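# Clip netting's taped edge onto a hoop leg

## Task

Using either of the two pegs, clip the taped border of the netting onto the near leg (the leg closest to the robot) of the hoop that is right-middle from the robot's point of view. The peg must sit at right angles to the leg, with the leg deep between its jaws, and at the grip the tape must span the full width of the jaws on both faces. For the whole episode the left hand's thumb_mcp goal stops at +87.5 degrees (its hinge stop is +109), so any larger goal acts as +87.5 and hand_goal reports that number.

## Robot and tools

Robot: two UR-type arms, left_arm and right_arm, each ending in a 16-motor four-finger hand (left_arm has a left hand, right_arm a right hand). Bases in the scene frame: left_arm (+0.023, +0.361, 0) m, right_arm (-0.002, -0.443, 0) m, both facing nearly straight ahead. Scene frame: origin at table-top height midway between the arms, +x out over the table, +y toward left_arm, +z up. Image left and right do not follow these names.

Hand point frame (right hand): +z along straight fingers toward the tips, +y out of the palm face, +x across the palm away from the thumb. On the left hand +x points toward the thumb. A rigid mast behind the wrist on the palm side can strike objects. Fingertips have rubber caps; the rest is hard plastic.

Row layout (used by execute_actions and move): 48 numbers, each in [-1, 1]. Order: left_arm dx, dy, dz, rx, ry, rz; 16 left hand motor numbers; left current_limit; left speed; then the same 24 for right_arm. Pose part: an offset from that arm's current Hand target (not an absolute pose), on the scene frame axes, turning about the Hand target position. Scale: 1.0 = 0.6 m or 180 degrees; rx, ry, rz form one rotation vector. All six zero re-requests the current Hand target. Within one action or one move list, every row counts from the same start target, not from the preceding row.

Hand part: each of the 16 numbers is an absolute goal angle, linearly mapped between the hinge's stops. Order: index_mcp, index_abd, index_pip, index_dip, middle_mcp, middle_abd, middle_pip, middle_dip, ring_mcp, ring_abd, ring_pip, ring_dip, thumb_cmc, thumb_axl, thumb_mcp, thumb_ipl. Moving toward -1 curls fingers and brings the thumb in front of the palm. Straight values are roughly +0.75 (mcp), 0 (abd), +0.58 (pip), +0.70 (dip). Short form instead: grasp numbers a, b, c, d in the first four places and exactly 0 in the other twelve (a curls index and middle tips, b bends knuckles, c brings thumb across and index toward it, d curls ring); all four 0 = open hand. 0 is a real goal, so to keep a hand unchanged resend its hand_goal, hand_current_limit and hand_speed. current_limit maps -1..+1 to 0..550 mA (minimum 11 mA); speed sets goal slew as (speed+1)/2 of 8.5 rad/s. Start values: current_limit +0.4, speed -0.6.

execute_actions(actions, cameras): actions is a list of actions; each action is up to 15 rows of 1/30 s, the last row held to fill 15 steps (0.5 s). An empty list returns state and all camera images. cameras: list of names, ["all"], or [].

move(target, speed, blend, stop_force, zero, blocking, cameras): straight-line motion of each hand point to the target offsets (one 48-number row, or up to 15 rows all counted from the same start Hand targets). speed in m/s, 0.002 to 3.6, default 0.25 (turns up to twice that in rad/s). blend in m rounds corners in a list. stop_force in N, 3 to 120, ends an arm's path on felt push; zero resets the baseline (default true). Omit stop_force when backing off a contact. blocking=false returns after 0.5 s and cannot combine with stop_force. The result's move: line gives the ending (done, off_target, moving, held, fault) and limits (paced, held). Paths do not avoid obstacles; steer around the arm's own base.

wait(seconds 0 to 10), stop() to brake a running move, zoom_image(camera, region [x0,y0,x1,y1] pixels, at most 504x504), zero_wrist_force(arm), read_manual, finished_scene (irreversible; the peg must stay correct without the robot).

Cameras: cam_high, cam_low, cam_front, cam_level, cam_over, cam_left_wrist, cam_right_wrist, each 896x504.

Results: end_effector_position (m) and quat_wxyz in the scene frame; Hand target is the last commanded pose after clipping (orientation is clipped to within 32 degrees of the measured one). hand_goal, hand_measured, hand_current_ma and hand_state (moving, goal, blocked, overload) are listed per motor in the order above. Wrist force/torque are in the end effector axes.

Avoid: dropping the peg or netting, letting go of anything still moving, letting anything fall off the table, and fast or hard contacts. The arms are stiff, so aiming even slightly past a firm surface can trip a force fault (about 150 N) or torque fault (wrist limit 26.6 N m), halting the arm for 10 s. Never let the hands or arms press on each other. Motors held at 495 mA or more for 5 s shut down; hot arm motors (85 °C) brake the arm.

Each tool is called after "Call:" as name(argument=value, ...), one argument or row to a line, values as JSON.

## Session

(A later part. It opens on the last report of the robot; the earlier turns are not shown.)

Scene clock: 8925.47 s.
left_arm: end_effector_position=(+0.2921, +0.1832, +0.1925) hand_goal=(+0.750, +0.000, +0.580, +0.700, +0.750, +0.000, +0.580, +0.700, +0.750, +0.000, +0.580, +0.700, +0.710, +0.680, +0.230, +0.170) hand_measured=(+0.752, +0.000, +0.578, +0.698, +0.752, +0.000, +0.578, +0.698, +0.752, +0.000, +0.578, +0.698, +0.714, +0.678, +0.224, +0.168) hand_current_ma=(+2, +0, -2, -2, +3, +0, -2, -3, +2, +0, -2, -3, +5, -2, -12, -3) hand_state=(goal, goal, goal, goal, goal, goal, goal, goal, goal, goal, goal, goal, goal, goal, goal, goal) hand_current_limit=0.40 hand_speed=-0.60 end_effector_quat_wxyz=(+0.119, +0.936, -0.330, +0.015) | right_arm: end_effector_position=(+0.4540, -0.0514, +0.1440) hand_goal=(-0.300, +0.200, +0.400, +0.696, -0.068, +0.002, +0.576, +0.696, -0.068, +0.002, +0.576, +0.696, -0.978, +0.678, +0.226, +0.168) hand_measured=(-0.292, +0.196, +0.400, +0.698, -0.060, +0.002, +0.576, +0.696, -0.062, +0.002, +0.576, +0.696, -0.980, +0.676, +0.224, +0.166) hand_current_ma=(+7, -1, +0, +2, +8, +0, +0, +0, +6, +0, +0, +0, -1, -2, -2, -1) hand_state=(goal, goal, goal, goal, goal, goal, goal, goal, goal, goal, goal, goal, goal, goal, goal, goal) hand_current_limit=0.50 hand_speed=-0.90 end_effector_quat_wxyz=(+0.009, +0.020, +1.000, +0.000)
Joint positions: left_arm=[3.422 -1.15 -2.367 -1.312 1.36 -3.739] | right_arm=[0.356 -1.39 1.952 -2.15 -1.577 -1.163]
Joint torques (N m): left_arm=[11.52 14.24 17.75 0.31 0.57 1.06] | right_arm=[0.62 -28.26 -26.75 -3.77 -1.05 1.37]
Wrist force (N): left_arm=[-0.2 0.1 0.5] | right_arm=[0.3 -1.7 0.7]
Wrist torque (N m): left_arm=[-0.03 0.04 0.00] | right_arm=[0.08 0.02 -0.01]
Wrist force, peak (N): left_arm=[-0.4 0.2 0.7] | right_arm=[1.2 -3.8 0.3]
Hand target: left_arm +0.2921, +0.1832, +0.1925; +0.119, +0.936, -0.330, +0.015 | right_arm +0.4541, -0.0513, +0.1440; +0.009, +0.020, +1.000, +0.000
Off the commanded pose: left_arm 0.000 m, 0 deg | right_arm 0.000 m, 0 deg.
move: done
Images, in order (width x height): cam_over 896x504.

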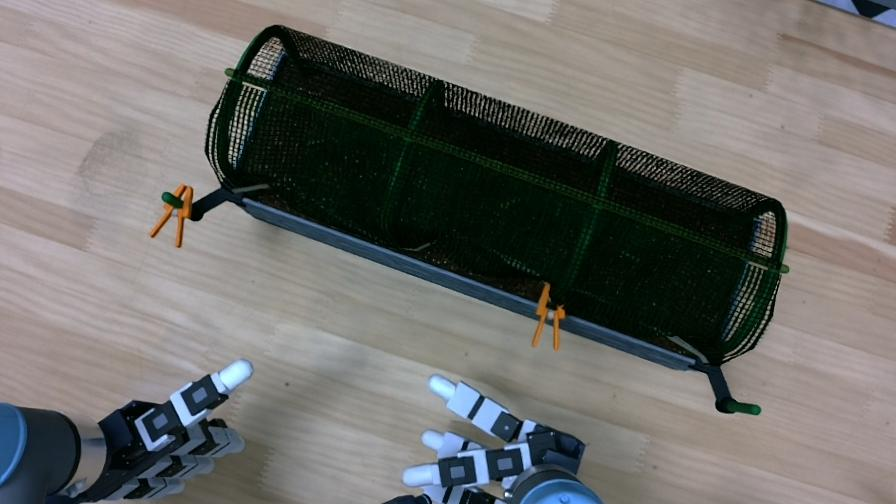

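Call:
move(
  target=[
    [0,0,0,0,0,0,0,0,0,0,0,0,0,0,0,0,0,0,0,0,0,0,0.4,-0.6,0.1083,-0.0048,0,0,0,0,-0.30,0.2,0.4,0.696,-0.068,0.002,0.576,0.696,-0.068,0.002,0.576,0.696,-0.978,0.678,0.226,0.168,0.5,-0.9],
    [0,0,0,0,0,0,0,0,0,0,0,0,0,0,0,0,0,0,0,0,0,0,0.4,-0.6,0.1665,-0.0058,0,0,0,0,-0.30,0.2,0.4,0.696,-0.068,0.002,0.576,0.696,-0.068,0.002,0.576,0.696,-0.978,0.678,0.226,0.168,0.5,-0.9],
  ],
  speed=[0.06,0.02],
  blend=[0.01,0],
  stop_force=6,
  cameras=["cam_over","cam_level","cam_low"],
)

Call:
zoom_image(
  camera="cam_over",
  region=[490, 250, 600, 360],
)

Call:
zoom_image(
  camera="cam_level",
  region=[510, 265, 620, 325],
)

Scene clock: 8947.67 s.
left_arm: end_effector_position=(+0.2921, +0.1832, +0.1925) hand_goal=(+0.750, +0.000, +0.580, +0.700, +0.750, +0.000, +0.580, +0.700, +0.750, +0.000, +0.580, +0.700, +0.710, +0.680, +0.230, +0.170) hand_measured=(+0.752, +0.000, +0.578, +0.698, +0.752, +0.000, +0.578, +0.698, +0.752, +0.000, +0.578, +0.698, +0.714, +0.678, +0.224, +0.168) hand_current_ma=(+2, +0, -2, -2, +3, +0, -2, -3, +2, +0, -2, -3, +5, -2, -12, -3) hand_state=(goal, goal, goal, goal, goal, goal, goal, goal, goal, goal, goal, goal, goal, goal, goal, goal) hand_current_limit=0.40 hand_speed=-0.60 end_effector_quat_wxyz=(+0.119, +0.936, -0.330, +0.015) | right_arm: end_effector_position=(+0.5540, -0.0548, +0.1440) hand_goal=(-0.300, +0.200, +0.400, +0.696, -0.068, +0.002, +0.576, +0.696, -0.068, +0.002, +0.576, +0.696, -0.978, +0.678, +0.226, +0.168) hand_measured=(-0.292, +0.196, +0.400, +0.698, -0.060, +0.002, +0.576, +0.696, -0.062, +0.002, +0.576, +0.696, -0.980, +0.676, +0.224, +0.166) hand_current_ma=(+7, -1, +0, +2, +8, +0, +0, +0, +6, +0, +0, +0, -1, -2, -2, -1) hand_state=(goal, goal, goal, goal, goal, goal, goal, goal, goal, goal, goal, goal, goal, goal, goal, goal) hand_current_limit=0.50 hand_speed=-0.90 end_effector_quat_wxyz=(+0.009, +0.020, +1.000, +0.000)
Joint positions: left_arm=[3.422 -1.15 -2.367 -1.312 1.36 -3.739] | right_arm=[0.29 -1.212 1.715 -2.091 -1.576 -1.229]
Joint torques (N m): left_arm=[10.64 14.6 17.5 0.34 0.66 0.9] | right_arm=[10.92 -48.34 -12.94 -4.29 1.77 1.32]
Wrist force (N): left_arm=[-0.1 0.0 0.6] | right_arm=[0.6 -1.9 0.7]
Wrist torque (N m): left_arm=[-0.05 0.02 0.01] | right_arm=[0.03 -0.06 0.03]
Wrist force, peak (N): left_arm=[-0.2 0.3 0.8] | right_arm=[0.3 -2.4 0.9]
Hand target: left_arm +0.2921, +0.1832, +0.1925; +0.119, +0.936, -0.330, +0.015 | right_arm +0.5540, -0.0548, +0.1440; +0.009, +0.020, +1.000, +0.000
Off the commanded pose: left_arm 0.000 m, 0 deg | right_arm 0.000 m, 0 deg.
move: done
Images, in order (width x height): cam_low 896x504, cam_level 896x504, cam_over 896x504.

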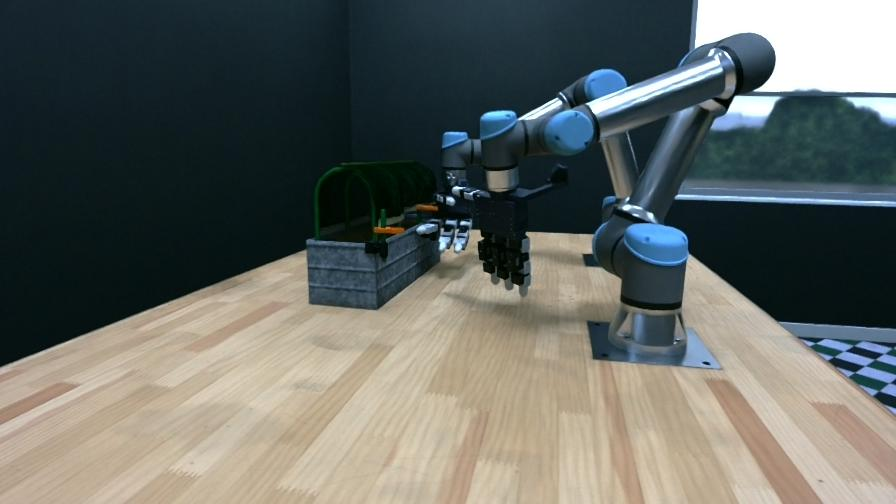

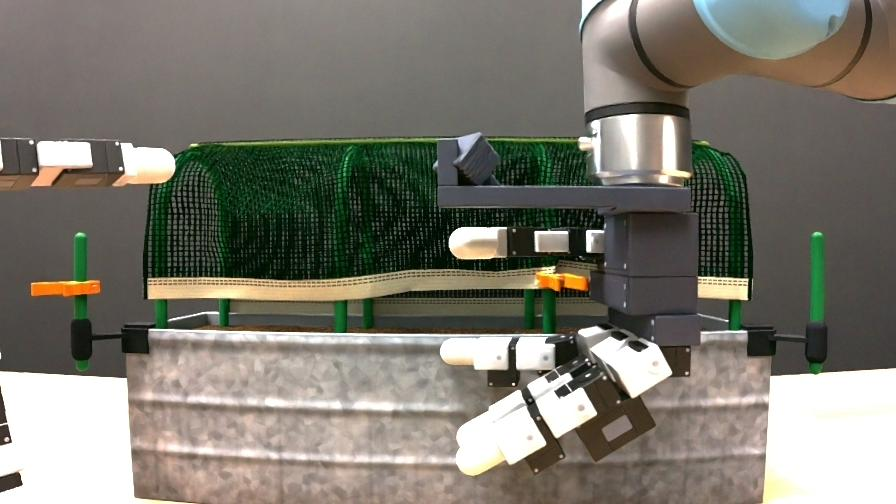

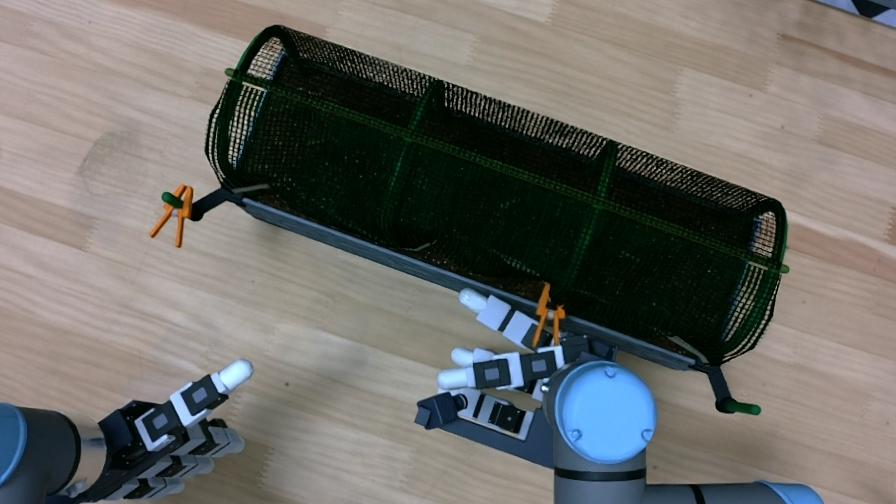

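Scaled by 4.582.

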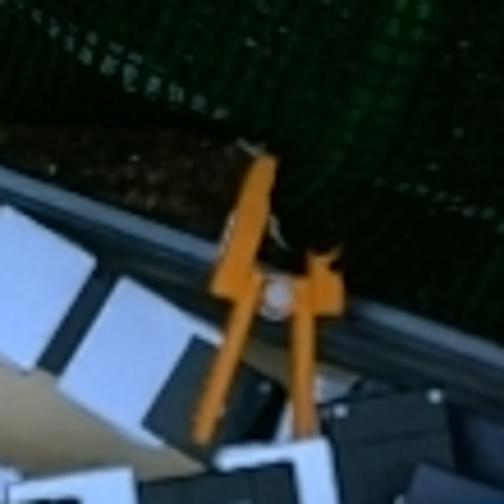

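Scaled by 4.582.

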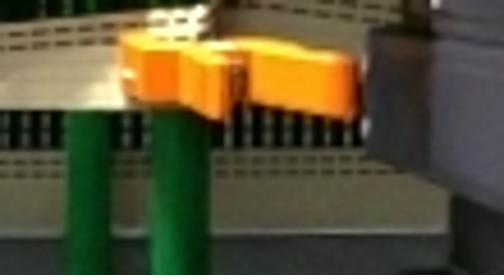

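Call:
move(
  target=[
    [0,0,0,0,0,0,0,0,0,0,0,0,0,0,0,0,0,0,0,0,0,0,0.4,-0.6,0.0003,0.0083,0,0,0,0,-0.78,0.2,0.3,0.696,-0.068,0.002,0.576,0.696,-0.068,0.002,0.576,0.696,-0.978,0.678,0.226,0.168,0.5,-0.9],
  ],
  speed=0.01,
  stop_force=8,
  cameras=["cam_over","cam_level"],
)

Call:
zoom_image(
  camera="cam_over",
  region=[490, 250, 600, 360],
)

Call:
zoom_image(
  camera="cam_level",
  region=[510, 265, 620, 325],
)

Scene clock: 8964.83 s.
left_arm: end_effector_position=(+0.2921, +0.1832, +0.1925) hand_goal=(+0.750, +0.000, +0.580, +0.700, +0.750, +0.000, +0.580, +0.700, +0.750, +0.000, +0.580, +0.700, +0.710, +0.680, +0.230, +0.170) hand_measured=(+0.752, +0.000, +0.578, +0.698, +0.752, +0.000, +0.578, +0.698, +0.752, +0.000, +0.578, +0.698, +0.714, +0.678, +0.224, +0.168) hand_current_ma=(+2, +0, -2, -2, +3, +0, -2, -3, +2, +0, -2, -3, +5, -2, -12, -3) hand_state=(goal, goal, goal, goal, goal, goal, goal, goal, goal, goal, goal, goal, goal, goal, goal, goal) hand_current_limit=0.40 hand_speed=-0.60 end_effector_quat_wxyz=(+0.119, +0.936, -0.330, +0.015) | right_arm: end_effector_position=(+0.5542, -0.0498, +0.1440) hand_goal=(-0.780, +0.200, +0.300, +0.696, -0.068, +0.002, +0.576, +0.696, -0.068, +0.002, +0.576, +0.696, -0.978, +0.678, +0.226, +0.168) hand_measured=(-0.758, +0.198, +0.308, +0.698, -0.060, +0.002, +0.576, +0.696, -0.062, +0.002, +0.576, +0.696, -0.980, +0.676, +0.224, +0.166) hand_current_ma=(+32, -1, +7, +2, +8, +0, +0, +0, +6, +0, +0, +0, -1, -2, -2, -1) hand_state=(blocked, goal, goal, goal, goal, goal, goal, goal, goal, goal, goal, goal, goal, goal, goal, goal) hand_current_limit=0.50 hand_speed=-0.90 end_effector_quat_wxyz=(+0.009, +0.020, +1.000, +0.000)
Joint positions: left_arm=[3.422 -1.15 -2.367 -1.312 1.36 -3.739] | right_arm=[0.298 -1.206 1.707 -2.088 -1.576 -1.221]
Joint torques (N m): left_arm=[11.05 14.06 18.03 0.28 0.53 0.98] | right_arm=[-10.01 -49.17 -14.99 -3.65 -0.95 -1.29]
Wrist force (N): left_arm=[-0.1 0.4 0.6] | right_arm=[0.4 -2.0 0.7]
Wrist torque (N m): left_arm=[0.01 0.02 0.01] | right_arm=[0.03 -0.03 -0.20]
Wrist force, peak (N): left_arm=[-0.3 0.4 0.8] | right_arm=[0.7 -2.3 0.9]
Hand target: left_arm +0.2921, +0.1832, +0.1925; +0.119, +0.936, -0.330, +0.015 | right_arm +0.5542, -0.0498, +0.1440; +0.009, +0.020, +1.000, +0.000
Off the commanded pose: left_arm 0.000 m, 0 deg | right_arm 0.000 m, 0 deg.
move: done
Images, in order (width x height): cam_level 896x504, cam_over 896x504.

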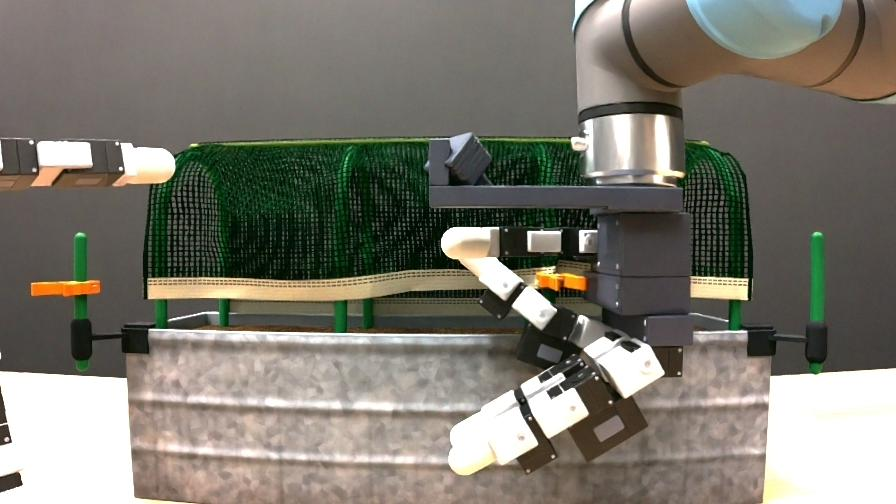

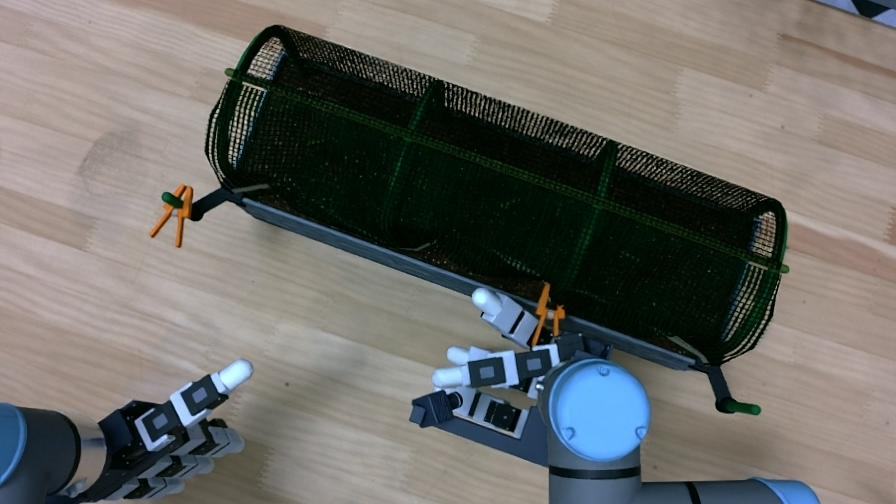

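Scaled by 4.582.

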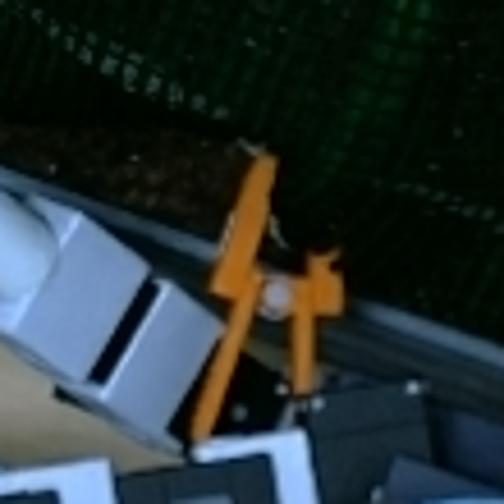

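Scaled by 4.582.

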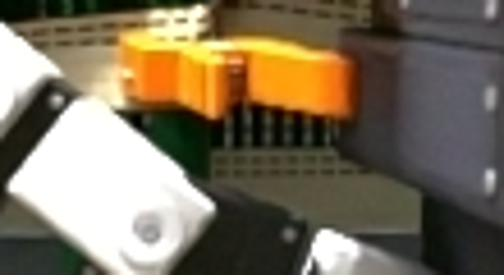

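Call:
move(
  target=[
    [0,0,0,0,0,0,0,0,0,0,0,0,0,0,0,0,0,0,0,0,0,0,0.4,-0.6,-0.0003,0.0092,0,0,0,0,-0.76,0.2,0.3,0.696,-0.068,0.002,0.576,0.696,-0.068,0.002,0.576,0.696,-0.978,0.678,0.226,0.168,0.5,-0.9],
  ],
  speed=0.008,
  stop_force=8,
)

Call:
move(
  target=[
    [0,0,0,0,0,0,0,0,0,0,0,0,0,0,0,0,0,0,0,0,0,0,0.4,-0.6,0,0,0,0,0,0,-0.79,0.2,-0.20,0.696,-0.068,0.002,0.576,0.696,-0.068,0.002,0.576,0.696,-0.978,0.678,0.226,0.168,0.6,-0.92],
    [0,0,0,0,0,0,0,0,0,0,0,0,0,0,0,0,0,0,0,0,0,0,0.4,-0.6,0,0,0,0,0,0,-1.0,0.2,-0.9,0.696,-0.068,0.002,0.576,0.696,-0.068,0.002,0.576,0.696,-0.978,0.678,0.226,0.168,0.79,-0.93],
  ],
  speed=0.02,
  cameras=["cam_low","cam_over","cam_level"],
)

Call:
zoom_image(
  camera="cam_over",
  region=[490, 250, 600, 360],
)

Call:
zoom_image(
  camera="cam_level",
  region=[510, 265, 620, 325],
)

Call:
zoom_image(
  camera="cam_low",
  region=[395, 190, 455, 235],
)

Scene clock: 8994.17 s.
left_arm: end_effector_position=(+0.2921, +0.1832, +0.1925) hand_goal=(+0.750, +0.000, +0.580, +0.700, +0.750, +0.000, +0.580, +0.700, +0.750, +0.000, +0.580, +0.700, +0.710, +0.680, +0.230, +0.170) hand_measured=(+0.752, +0.000, +0.578, +0.698, +0.752, +0.000, +0.578, +0.698, +0.752, +0.000, +0.578, +0.698, +0.714, +0.678, +0.224, +0.168) hand_current_ma=(+2, +0, -2, -2, +3, +0, -2, -3, +2, +0, -2, -3, +5, -2, -12, -3) hand_state=(goal, goal, goal, goal, goal, goal, goal, goal, goal, goal, goal, goal, goal, goal, goal, goal) hand_current_limit=0.40 hand_speed=-0.60 end_effector_quat_wxyz=(+0.119, +0.936, -0.330, +0.015) | right_arm: end_effector_position=(+0.5540, -0.0443, +0.1440) hand_goal=(-0.760, +0.200, +0.300, +0.696, -0.068, +0.002, +0.576, +0.696, -0.068, +0.002, +0.576, +0.696, -0.978, +0.678, +0.226, +0.168) hand_measured=(-0.752, +0.198, +0.308, +0.698, -0.060, +0.002, +0.576, +0.696, -0.062, +0.002, +0.576, +0.696, -0.980, +0.676, +0.224, +0.166) hand_current_ma=(+7, -1, +7, +2, +8, +0, +0, +0, +6, +0, +0, +0, -1, -2, -2, -1) hand_state=(goal, goal, goal, goal, goal, goal, goal, goal, goal, goal, goal, goal, goal, goal, goal, goal) hand_current_limit=0.50 hand_speed=-0.90 end_effector_quat_wxyz=(+0.009, +0.020, +1.000, +0.000)
Joint positions: left_arm=[3.422 -1.15 -2.367 -1.312 1.36 -3.739] | right_arm=[0.307 -1.201 1.699 -2.085 -1.576 -1.212]
Joint torques (N m): left_arm=[11.53 13.88 18.3 0.35 0.49 0.96] | right_arm=[-9.31 -43.98 -17.37 -2.12 -0.97 -1.48]
Wrist force (N): left_arm=[-0.2 0.3 0.6] | right_arm=[0.6 -2.6 1.0]
Wrist torque (N m): left_arm=[-0.02 0.04 -0.01] | right_arm=[-0.04 -0.04 -0.18]
Wrist force, peak (N): left_arm=[-0.3 0.1 0.8] | right_arm=[0.7 -3.0 0.6]
Hand target: left_arm +0.2921, +0.1832, +0.1925; +0.119, +0.936, -0.330, +0.015 | right_arm +0.5540, -0.0443, +0.1440; +0.009, +0.020, +1.000, +0.000
Off the commanded pose: left_arm 0.000 m, 0 deg | right_arm 0.000 m, 0 deg.
move: done

Scene clock: 8997.53 s.
left_arm: end_effector_position=(+0.2921, +0.1832, +0.1925) hand_goal=(+0.750, +0.000, +0.580, +0.700, +0.750, +0.000, +0.580, +0.700, +0.750, +0.000, +0.580, +0.700, +0.710, +0.680, +0.230, +0.170) hand_measured=(+0.752, +0.000, +0.578, +0.698, +0.752, +0.000, +0.578, +0.698, +0.752, +0.000, +0.578, +0.698, +0.714, +0.678, +0.224, +0.168) hand_current_ma=(+2, +0, -2, -2, +3, +0, -2, -3, +2, +0, -2, -3, +5, -2, -12, -3) hand_state=(goal, goal, goal, goal, goal, goal, goal, goal, goal, goal, goal, goal, goal, goal, goal, goal) hand_current_limit=0.40 hand_speed=-0.60 end_effector_quat_wxyz=(+0.119, +0.936, -0.330, +0.015) | right_arm: end_effector_position=(+0.5540, -0.0443, +0.1440) hand_goal=(-1.000, +0.200, -0.900, +0.696, -0.068, +0.002, +0.576, +0.696, -0.068, +0.002, +0.576, +0.696, -0.978, +0.678, +0.226, +0.168) hand_measured=(-0.802, +0.172, -0.346, +0.698, -0.060, +0.002, +0.576, +0.696, -0.062, +0.002, +0.576, +0.696, -0.980, +0.676, +0.224, +0.166) hand_current_ma=(+492, -36, +492, +2, +8, +0, +0, +0, +6, +0, +0, +0, -1, -2, -2, -1) hand_state=(blocked, blocked, blocked, goal, goal, goal, goal, goal, goal, goal, goal, goal, goal, goal, goal, goal) hand_current_limit=0.79 hand_speed=-0.93 end_effector_quat_wxyz=(+0.009, +0.020, +1.000, +0.000)
Joint positions: left_arm=[3.422 -1.15 -2.367 -1.312 1.36 -3.739] | right_arm=[0.307 -1.201 1.699 -2.085 -1.576 -1.212]
Joint torques (N m): left_arm=[11.01 14.06 17.92 0.4 0.51 0.82] | right_arm=[-10.65 -49.19 -14.33 -3.83 -0.34 -1.26]
Wrist force (N): left_arm=[-0.2 0.3 0.6] | right_arm=[0.1 2.9 0.1]
Wrist torque (N m): left_arm=[-0.01 0.03 0.00] | right_arm=[0.37 0.00 -0.49]
Wrist force, peak (N): left_arm=[-0.2 0.3 0.8] | right_arm=[0.1 3.1 0.7]
Hand target: left_arm +0.2921, +0.1832, +0.1925; +0.119, +0.936, -0.330, +0.015 | right_arm +0.5540, -0.0443, +0.1440; +0.009, +0.020, +1.000, +0.000
Off the commanded pose: left_arm 0.000 m, 0 deg | right_arm 0.000 m, 0 deg.
move: done
Images, in order (width x height): cam_low 896x504, cam_level 896x504, cam_over 896x504.

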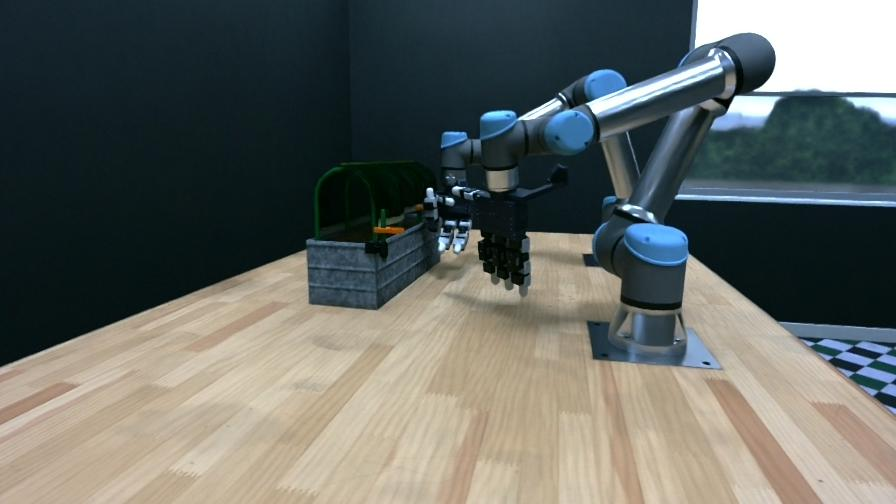

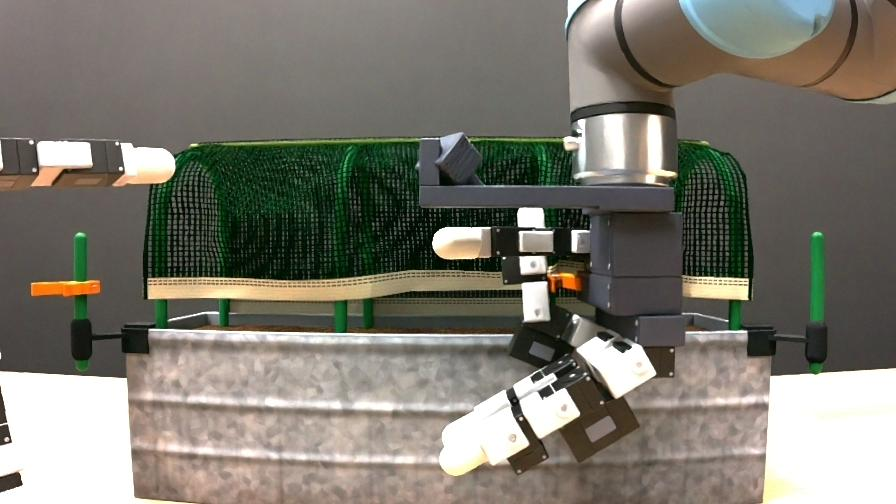

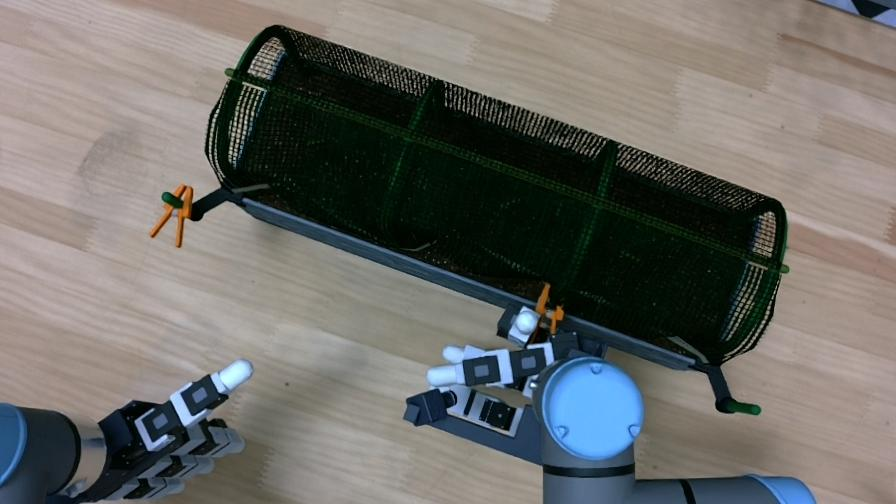

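Scaled by 4.582.

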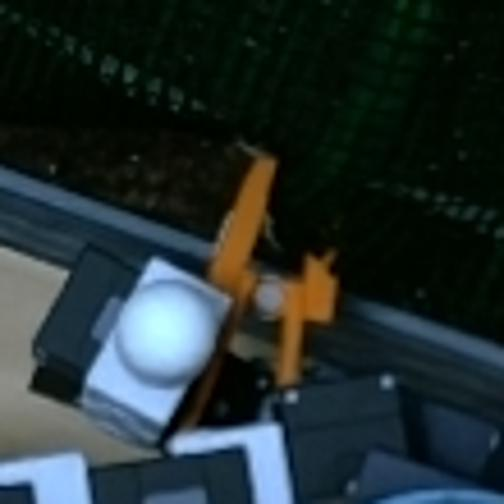

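Scaled by 4.582.

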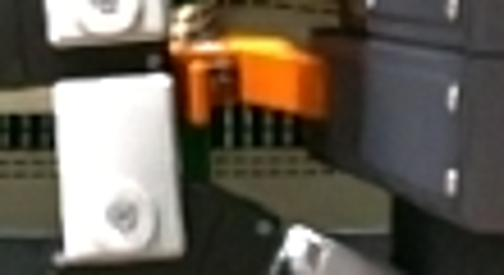

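Scaled by 8.400.

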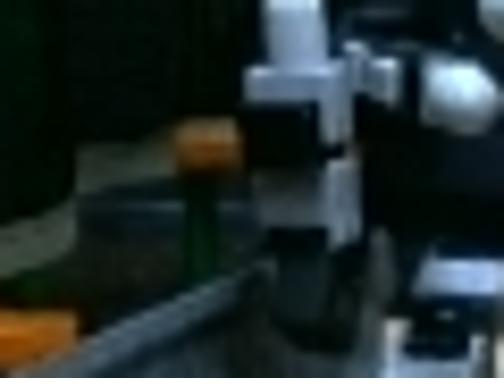

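Call:
move(
  target=[
    [0,0,0,0,0,0,0,0,0,0,0,0,0,0,0,0,0,0,0,0,0,0,0.4,-0.6,-0.0003,0.0067,0,0,0,0,-1.0,0.2,-0.9,0.696,-0.068,0.002,0.576,0.696,-0.068,0.002,0.576,0.696,-0.978,0.678,0.226,0.168,0.79,-0.93],
  ],
  speed=0.008,
  stop_force=10,
)

Call:
move(
  target=[
    [0,0,0,0,0,0,0,0,0,0,0,0,0,0,0,0,0,0,0,0,0,0,0.4,-0.6,-0.0417,0.0015,0,0,0,0,-1.0,0.2,-0.9,0.696,-0.068,0.002,0.576,0.696,-0.068,0.002,0.576,0.696,-0.978,0.678,0.226,0.168,0.79,-0.93],
  ],
  speed=0.015,
  cameras=["cam_low","cam_over","cam_level"],
)

Call:
zoom_image(
  camera="cam_over",
  region=[490, 250, 600, 360],
)

Call:
zoom_image(
  camera="cam_level",
  region=[510, 265, 620, 325],
)

Call:
zoom_image(
  camera="cam_low",
  region=[395, 190, 455, 235],
)

Scene clock: 9024.17 s.
left_arm: end_effector_position=(+0.2921, +0.1832, +0.1925) hand_goal=(+0.750, +0.000, +0.580, +0.700, +0.750, +0.000, +0.580, +0.700, +0.750, +0.000, +0.580, +0.700, +0.710, +0.680, +0.230, +0.170) hand_measured=(+0.752, +0.000, +0.578, +0.698, +0.752, +0.000, +0.578, +0.698, +0.752, +0.000, +0.578, +0.698, +0.714, +0.678, +0.224, +0.168) hand_current_ma=(+2, +0, -2, -2, +3, +0, -2, -3, +2, +0, -2, -3, +5, -2, -12, -3) hand_state=(goal, goal, goal, goal, goal, goal, goal, goal, goal, goal, goal, goal, goal, goal, goal, goal) hand_current_limit=0.40 hand_speed=-0.60 end_effector_quat_wxyz=(+0.119, +0.936, -0.330, +0.015) | right_arm: end_effector_position=(+0.5538, -0.0402, +0.1440) hand_goal=(-1.000, +0.200, -0.900, +0.696, -0.068, +0.002, +0.576, +0.696, -0.068, +0.002, +0.576, +0.696, -0.978, +0.678, +0.226, +0.168) hand_measured=(-0.802, +0.172, -0.400, +0.698, -0.060, +0.002, +0.576, +0.696, -0.062, +0.002, +0.576, +0.696, -0.980, +0.676, +0.224, +0.166) hand_current_ma=(+492, -36, +492, +2, +8, +0, +0, +0, +6, +0, +0, +0, -1, -2, -2, -1) hand_state=(blocked, blocked, blocked, goal, goal, goal, goal, goal, goal, goal, goal, goal, goal, goal, goal, goal) hand_current_limit=0.79 hand_speed=-0.93 end_effector_quat_wxyz=(+0.009, +0.020, +1.000, +0.000)
Joint positions: left_arm=[3.422 -1.15 -2.367 -1.312 1.36 -3.739] | right_arm=[0.314 -1.196 1.693 -2.084 -1.576 -1.205]
Joint torques (N m): left_arm=[11.32 13.5 18.48 0.33 0.48 0.69] | right_arm=[-12.21 -43.44 -16.49 -1.41 -1.59 -1.3]
Wrist force (N): left_arm=[0.0 0.1 0.5] | right_arm=[-1.1 2.2 0.5]
Wrist torque (N m): left_arm=[-0.02 0.01 0.01] | right_arm=[0.29 0.03 -0.52]
Wrist force, peak (N): left_arm=[-0.4 0.3 0.8] | right_arm=[-0.1 3.3 0.7]
Hand target: left_arm +0.2921, +0.1832, +0.1925; +0.119, +0.936, -0.330, +0.015 | right_arm +0.5538, -0.0403, +0.1440; +0.009, +0.020, +1.000, +0.000
Off the commanded pose: left_arm 0.000 m, 0 deg | right_arm 0.000 m, 0 deg.
move: done

Scene clock: 9026.10 s.
left_arm: end_effector_position=(+0.2921, +0.1832, +0.1925) hand_goal=(+0.750, +0.000, +0.580, +0.700, +0.750, +0.000, +0.580, +0.700, +0.750, +0.000, +0.580, +0.700, +0.710, +0.680, +0.230, +0.170) hand_measured=(+0.752, +0.000, +0.578, +0.698, +0.752, +0.000, +0.578, +0.698, +0.752, +0.000, +0.578, +0.698, +0.714, +0.678, +0.224, +0.168) hand_current_ma=(+2, +0, -2, -2, +3, +0, -2, -3, +2, +0, -2, -3, +5, -2, -12, -3) hand_state=(goal, goal, goal, goal, goal, goal, goal, goal, goal, goal, goal, goal, goal, goal, goal, goal) hand_current_limit=0.40 hand_speed=-0.60 end_effector_quat_wxyz=(+0.119, +0.936, -0.330, +0.015) | right_arm: end_effector_position=(+0.5287, -0.0394, +0.1440) hand_goal=(-1.000, +0.200, -0.900, +0.696, -0.068, +0.002, +0.576, +0.696, -0.068, +0.002, +0.576, +0.696, -0.978, +0.678, +0.226, +0.168) hand_measured=(-0.802, +0.210, -0.436, +0.698, -0.060, +0.002, +0.576, +0.696, -0.062, +0.002, +0.576, +0.696, -0.980, +0.676, +0.224, +0.166) hand_current_ma=(+492, +7, +492, +2, +8, +0, +0, +0, +6, +0, +0, +0, -1, -2, -2, -1) hand_state=(blocked, goal, blocked, goal, goal, goal, goal, goal, goal, goal, goal, goal, goal, goal, goal, goal) hand_current_limit=0.79 hand_speed=-0.93 end_effector_quat_wxyz=(+0.009, +0.020, +1.000, +0.000)
Joint positions: left_arm=[3.422 -1.15 -2.367 -1.312 1.36 -3.739] | right_arm=[0.329 -1.241 1.756 -2.103 -1.576 -1.19]
Joint torques (N m): left_arm=[11.25 14.19 18.17 0.32 0.48 0.74] | right_arm=[2.23 -28.26 -30.63 -3.09 -1.13 0.58]
Wrist force (N): left_arm=[-0.2 0.2 0.9] | right_arm=[0.2 -2.0 1.0]
Wrist torque (N m): left_arm=[-0.05 0.05 -0.01] | right_arm=[0.00 0.04 -0.23]
Wrist force, peak (N): left_arm=[-0.2 0.2 0.9] | right_arm=[-1.6 3.0 0.5]
Hand target: left_arm +0.2921, +0.1832, +0.1925; +0.119, +0.936, -0.330, +0.015 | right_arm +0.5288, -0.0394, +0.1440; +0.009, +0.020, +1.000, +0.000
Off the commanded pose: left_arm 0.000 m, 0 deg | right_arm 0.000 m, 0 deg.
move: done
Images, in order (width x height): cam_low 896x504, cam_level 896x504, cam_over 896x504.

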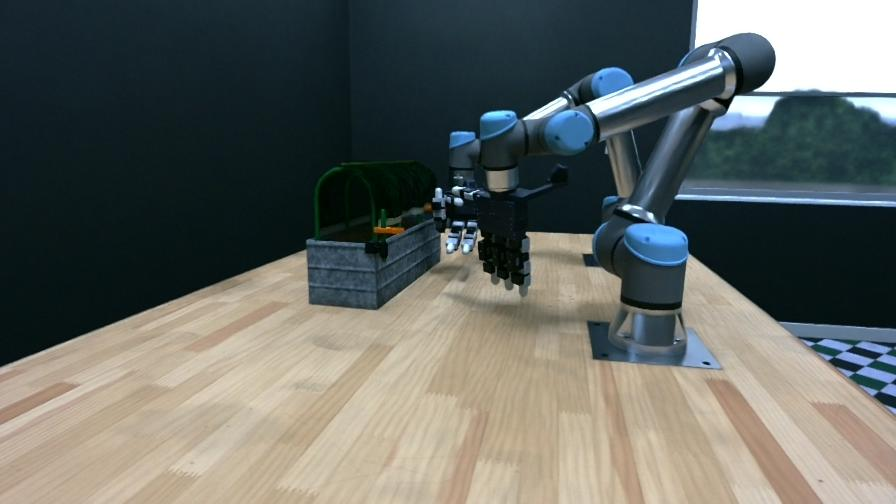

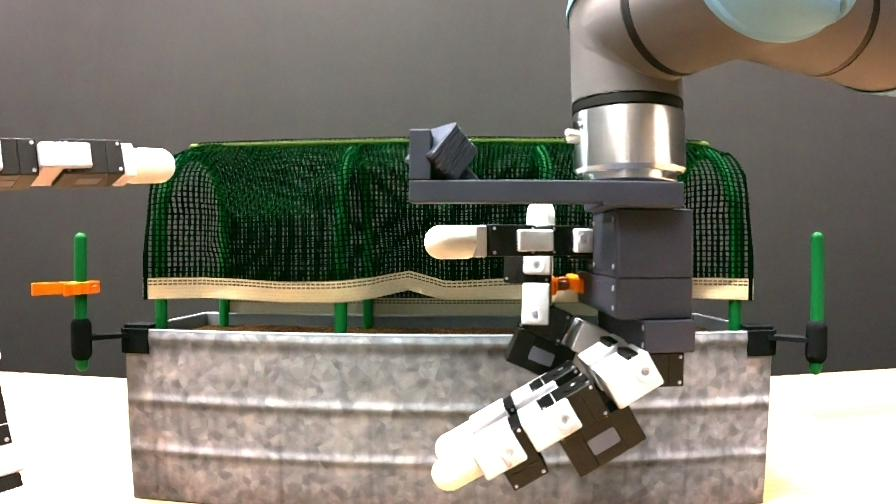

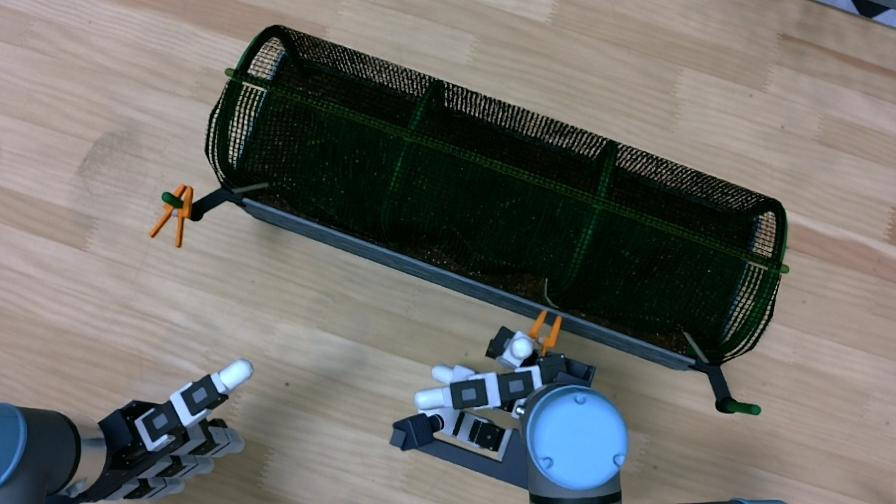

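Scaled by 4.582.

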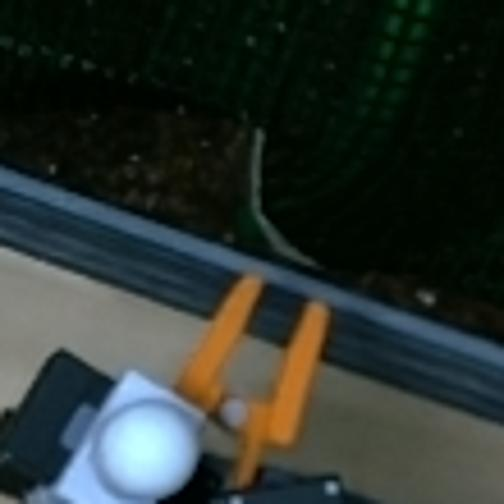

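Scaled by 4.582.

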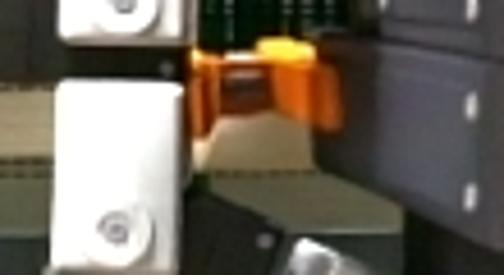

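Scaled by 8.400.

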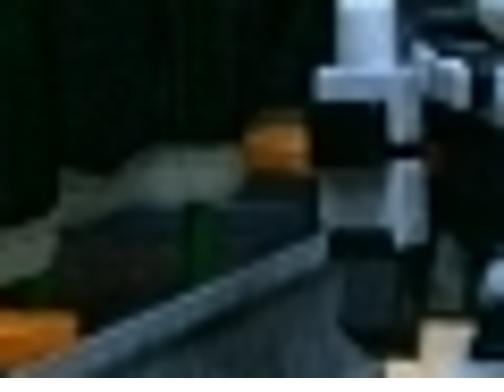

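Call:
wait(
  seconds=1,
  cameras=["cam_level","cam_low","cam_over","cam_right_wrist"],
)

Call:
zoom_image(
  camera="cam_level",
  region=[545, 265, 595, 315],
)

Call:
zoom_image(
  camera="cam_level",
  region=[380, 255, 540, 315],
)

Call:
zoom_image(
  camera="cam_low",
  region=[405, 198, 441, 225],
)

Call:
zoom_image(
  camera="cam_over",
  region=[530, 270, 580, 330],
)

Scene clock: 9046.77 s.
left_arm: end_effector_position=(+0.2921, +0.1832, +0.1925) hand_goal=(+0.750, +0.000, +0.580, +0.700, +0.750, +0.000, +0.580, +0.700, +0.750, +0.000, +0.580, +0.700, +0.710, +0.680, +0.230, +0.170) hand_measured=(+0.752, +0.000, +0.578, +0.698, +0.752, +0.000, +0.578, +0.698, +0.752, +0.000, +0.578, +0.698, +0.714, +0.678, +0.224, +0.168) hand_current_ma=(+2, +0, -2, -2, +3, +0, -2, -3, +2, +0, -2, -3, +5, -2, -12, -3) hand_state=(goal, goal, goal, goal, goal, goal, goal, goal, goal, goal, goal, goal, goal, goal, goal, goal) hand_current_limit=0.40 hand_speed=-0.60 end_effector_quat_wxyz=(+0.119, +0.936, -0.330, +0.015) | right_arm: end_effector_position=(+0.5288, -0.0394, +0.1440) hand_goal=(-1.000, +0.200, -0.900, +0.696, -0.068, +0.002, +0.576, +0.696, -0.068, +0.002, +0.576, +0.696, -0.978, +0.678, +0.226, +0.168) hand_measured=(-0.802, +0.210, -0.436, +0.698, -0.060, +0.002, +0.576, +0.696, -0.062, +0.002, +0.576, +0.696, -0.980, +0.676, +0.224, +0.166) hand_current_ma=(+492, +7, +492, +2, +8, +0, +0, +0, +6, +0, +0, +0, -1, -2, -2, -1) hand_state=(blocked, goal, blocked, goal, goal, goal, goal, goal, goal, goal, goal, goal, goal, goal, goal, goal) hand_current_limit=0.79 hand_speed=-0.93 end_effector_quat_wxyz=(+0.009, +0.020, +1.000, +0.000)
Joint positions: left_arm=[3.422 -1.15 -2.367 -1.312 1.36 -3.739] | right_arm=[0.329 -1.241 1.756 -2.102 -1.576 -1.19]
Joint torques (N m): left_arm=[11.32 13.86 18.72 0.34 0.43 0.72] | right_arm=[-10.47 -28.6 -33.36 -0.96 -0.22 -1.14]
Wrist force (N): left_arm=[-0.1 0.2 0.5] | right_arm=[0.3 -2.0 0.6]
Wrist torque (N m): left_arm=[-0.02 0.03 0.00] | right_arm=[0.03 0.02 -0.21]
Wrist force, peak (N): left_arm=[-0.2 0.1 1.0] | right_arm=[0.1 -2.3 1.0]
Hand target: left_arm +0.2921, +0.1832, +0.1925; +0.119, +0.936, -0.330, +0.015 | right_arm +0.5288, -0.0394, +0.1440; +0.009, +0.020, +1.000, +0.000
Off the commanded pose: left_arm 0.000 m, 0 deg | right_arm 0.000 m, 0 deg.
wait: 1.00 s; at rest from the start
Images, in order (width x height): cam_low 896x504, cam_level 896x504, cam_over 896x504, cam_right_wrist 896x504.

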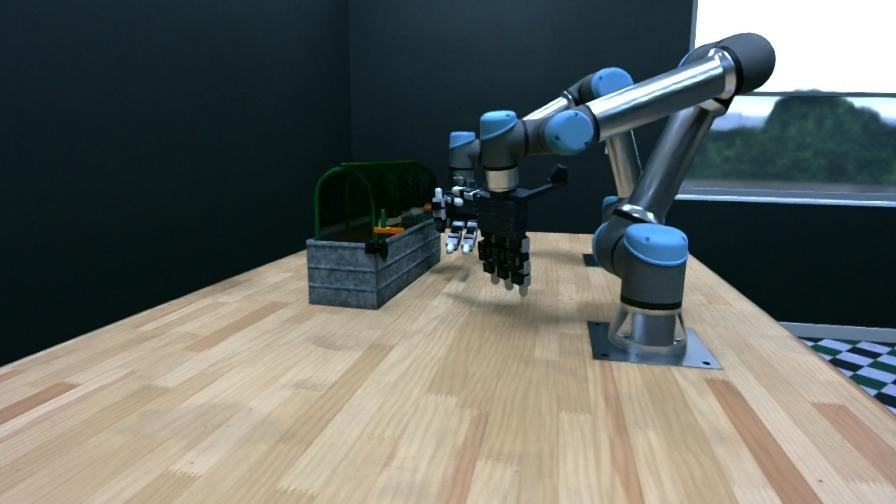

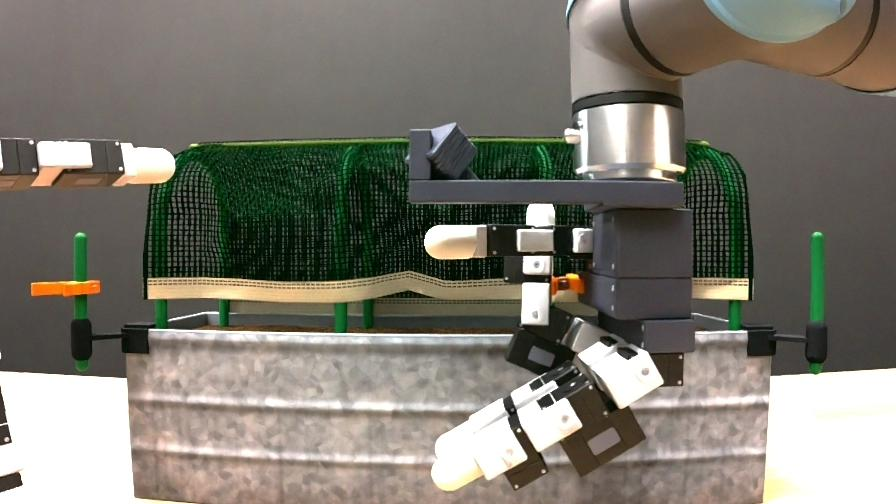

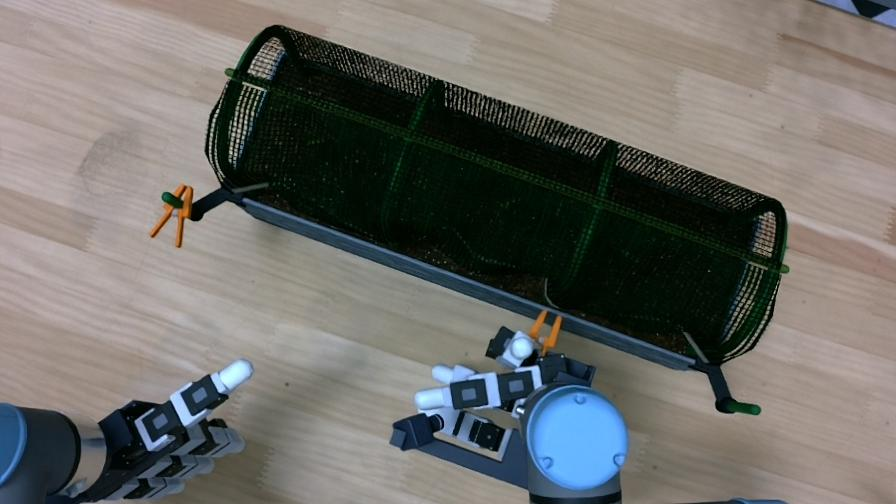

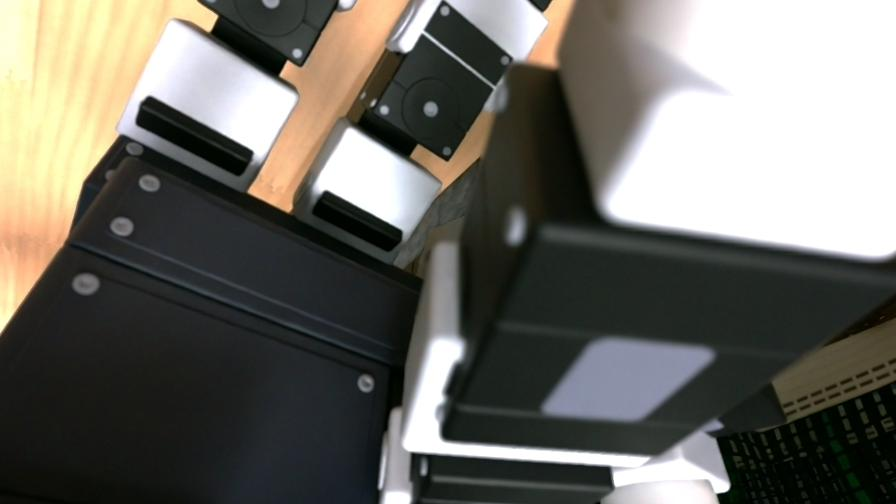

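Scaled by 10.080.

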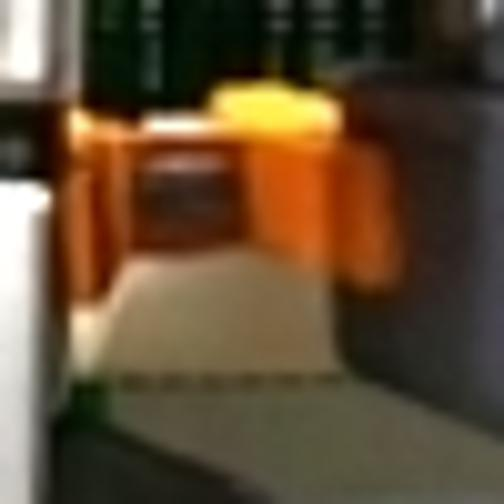

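Scaled by 3.150.

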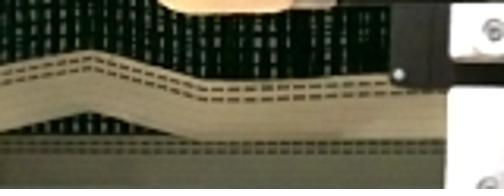

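Scaled by 14.000.

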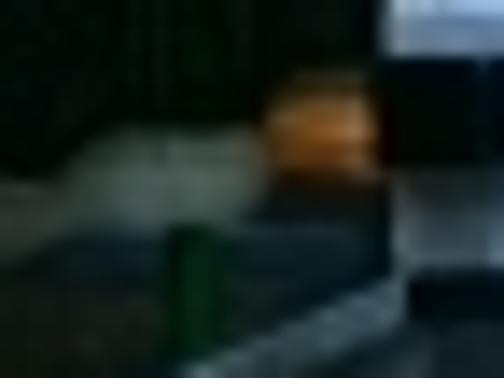

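Scaled by 8.400.

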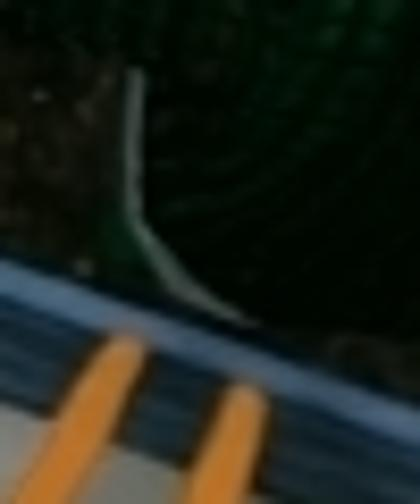

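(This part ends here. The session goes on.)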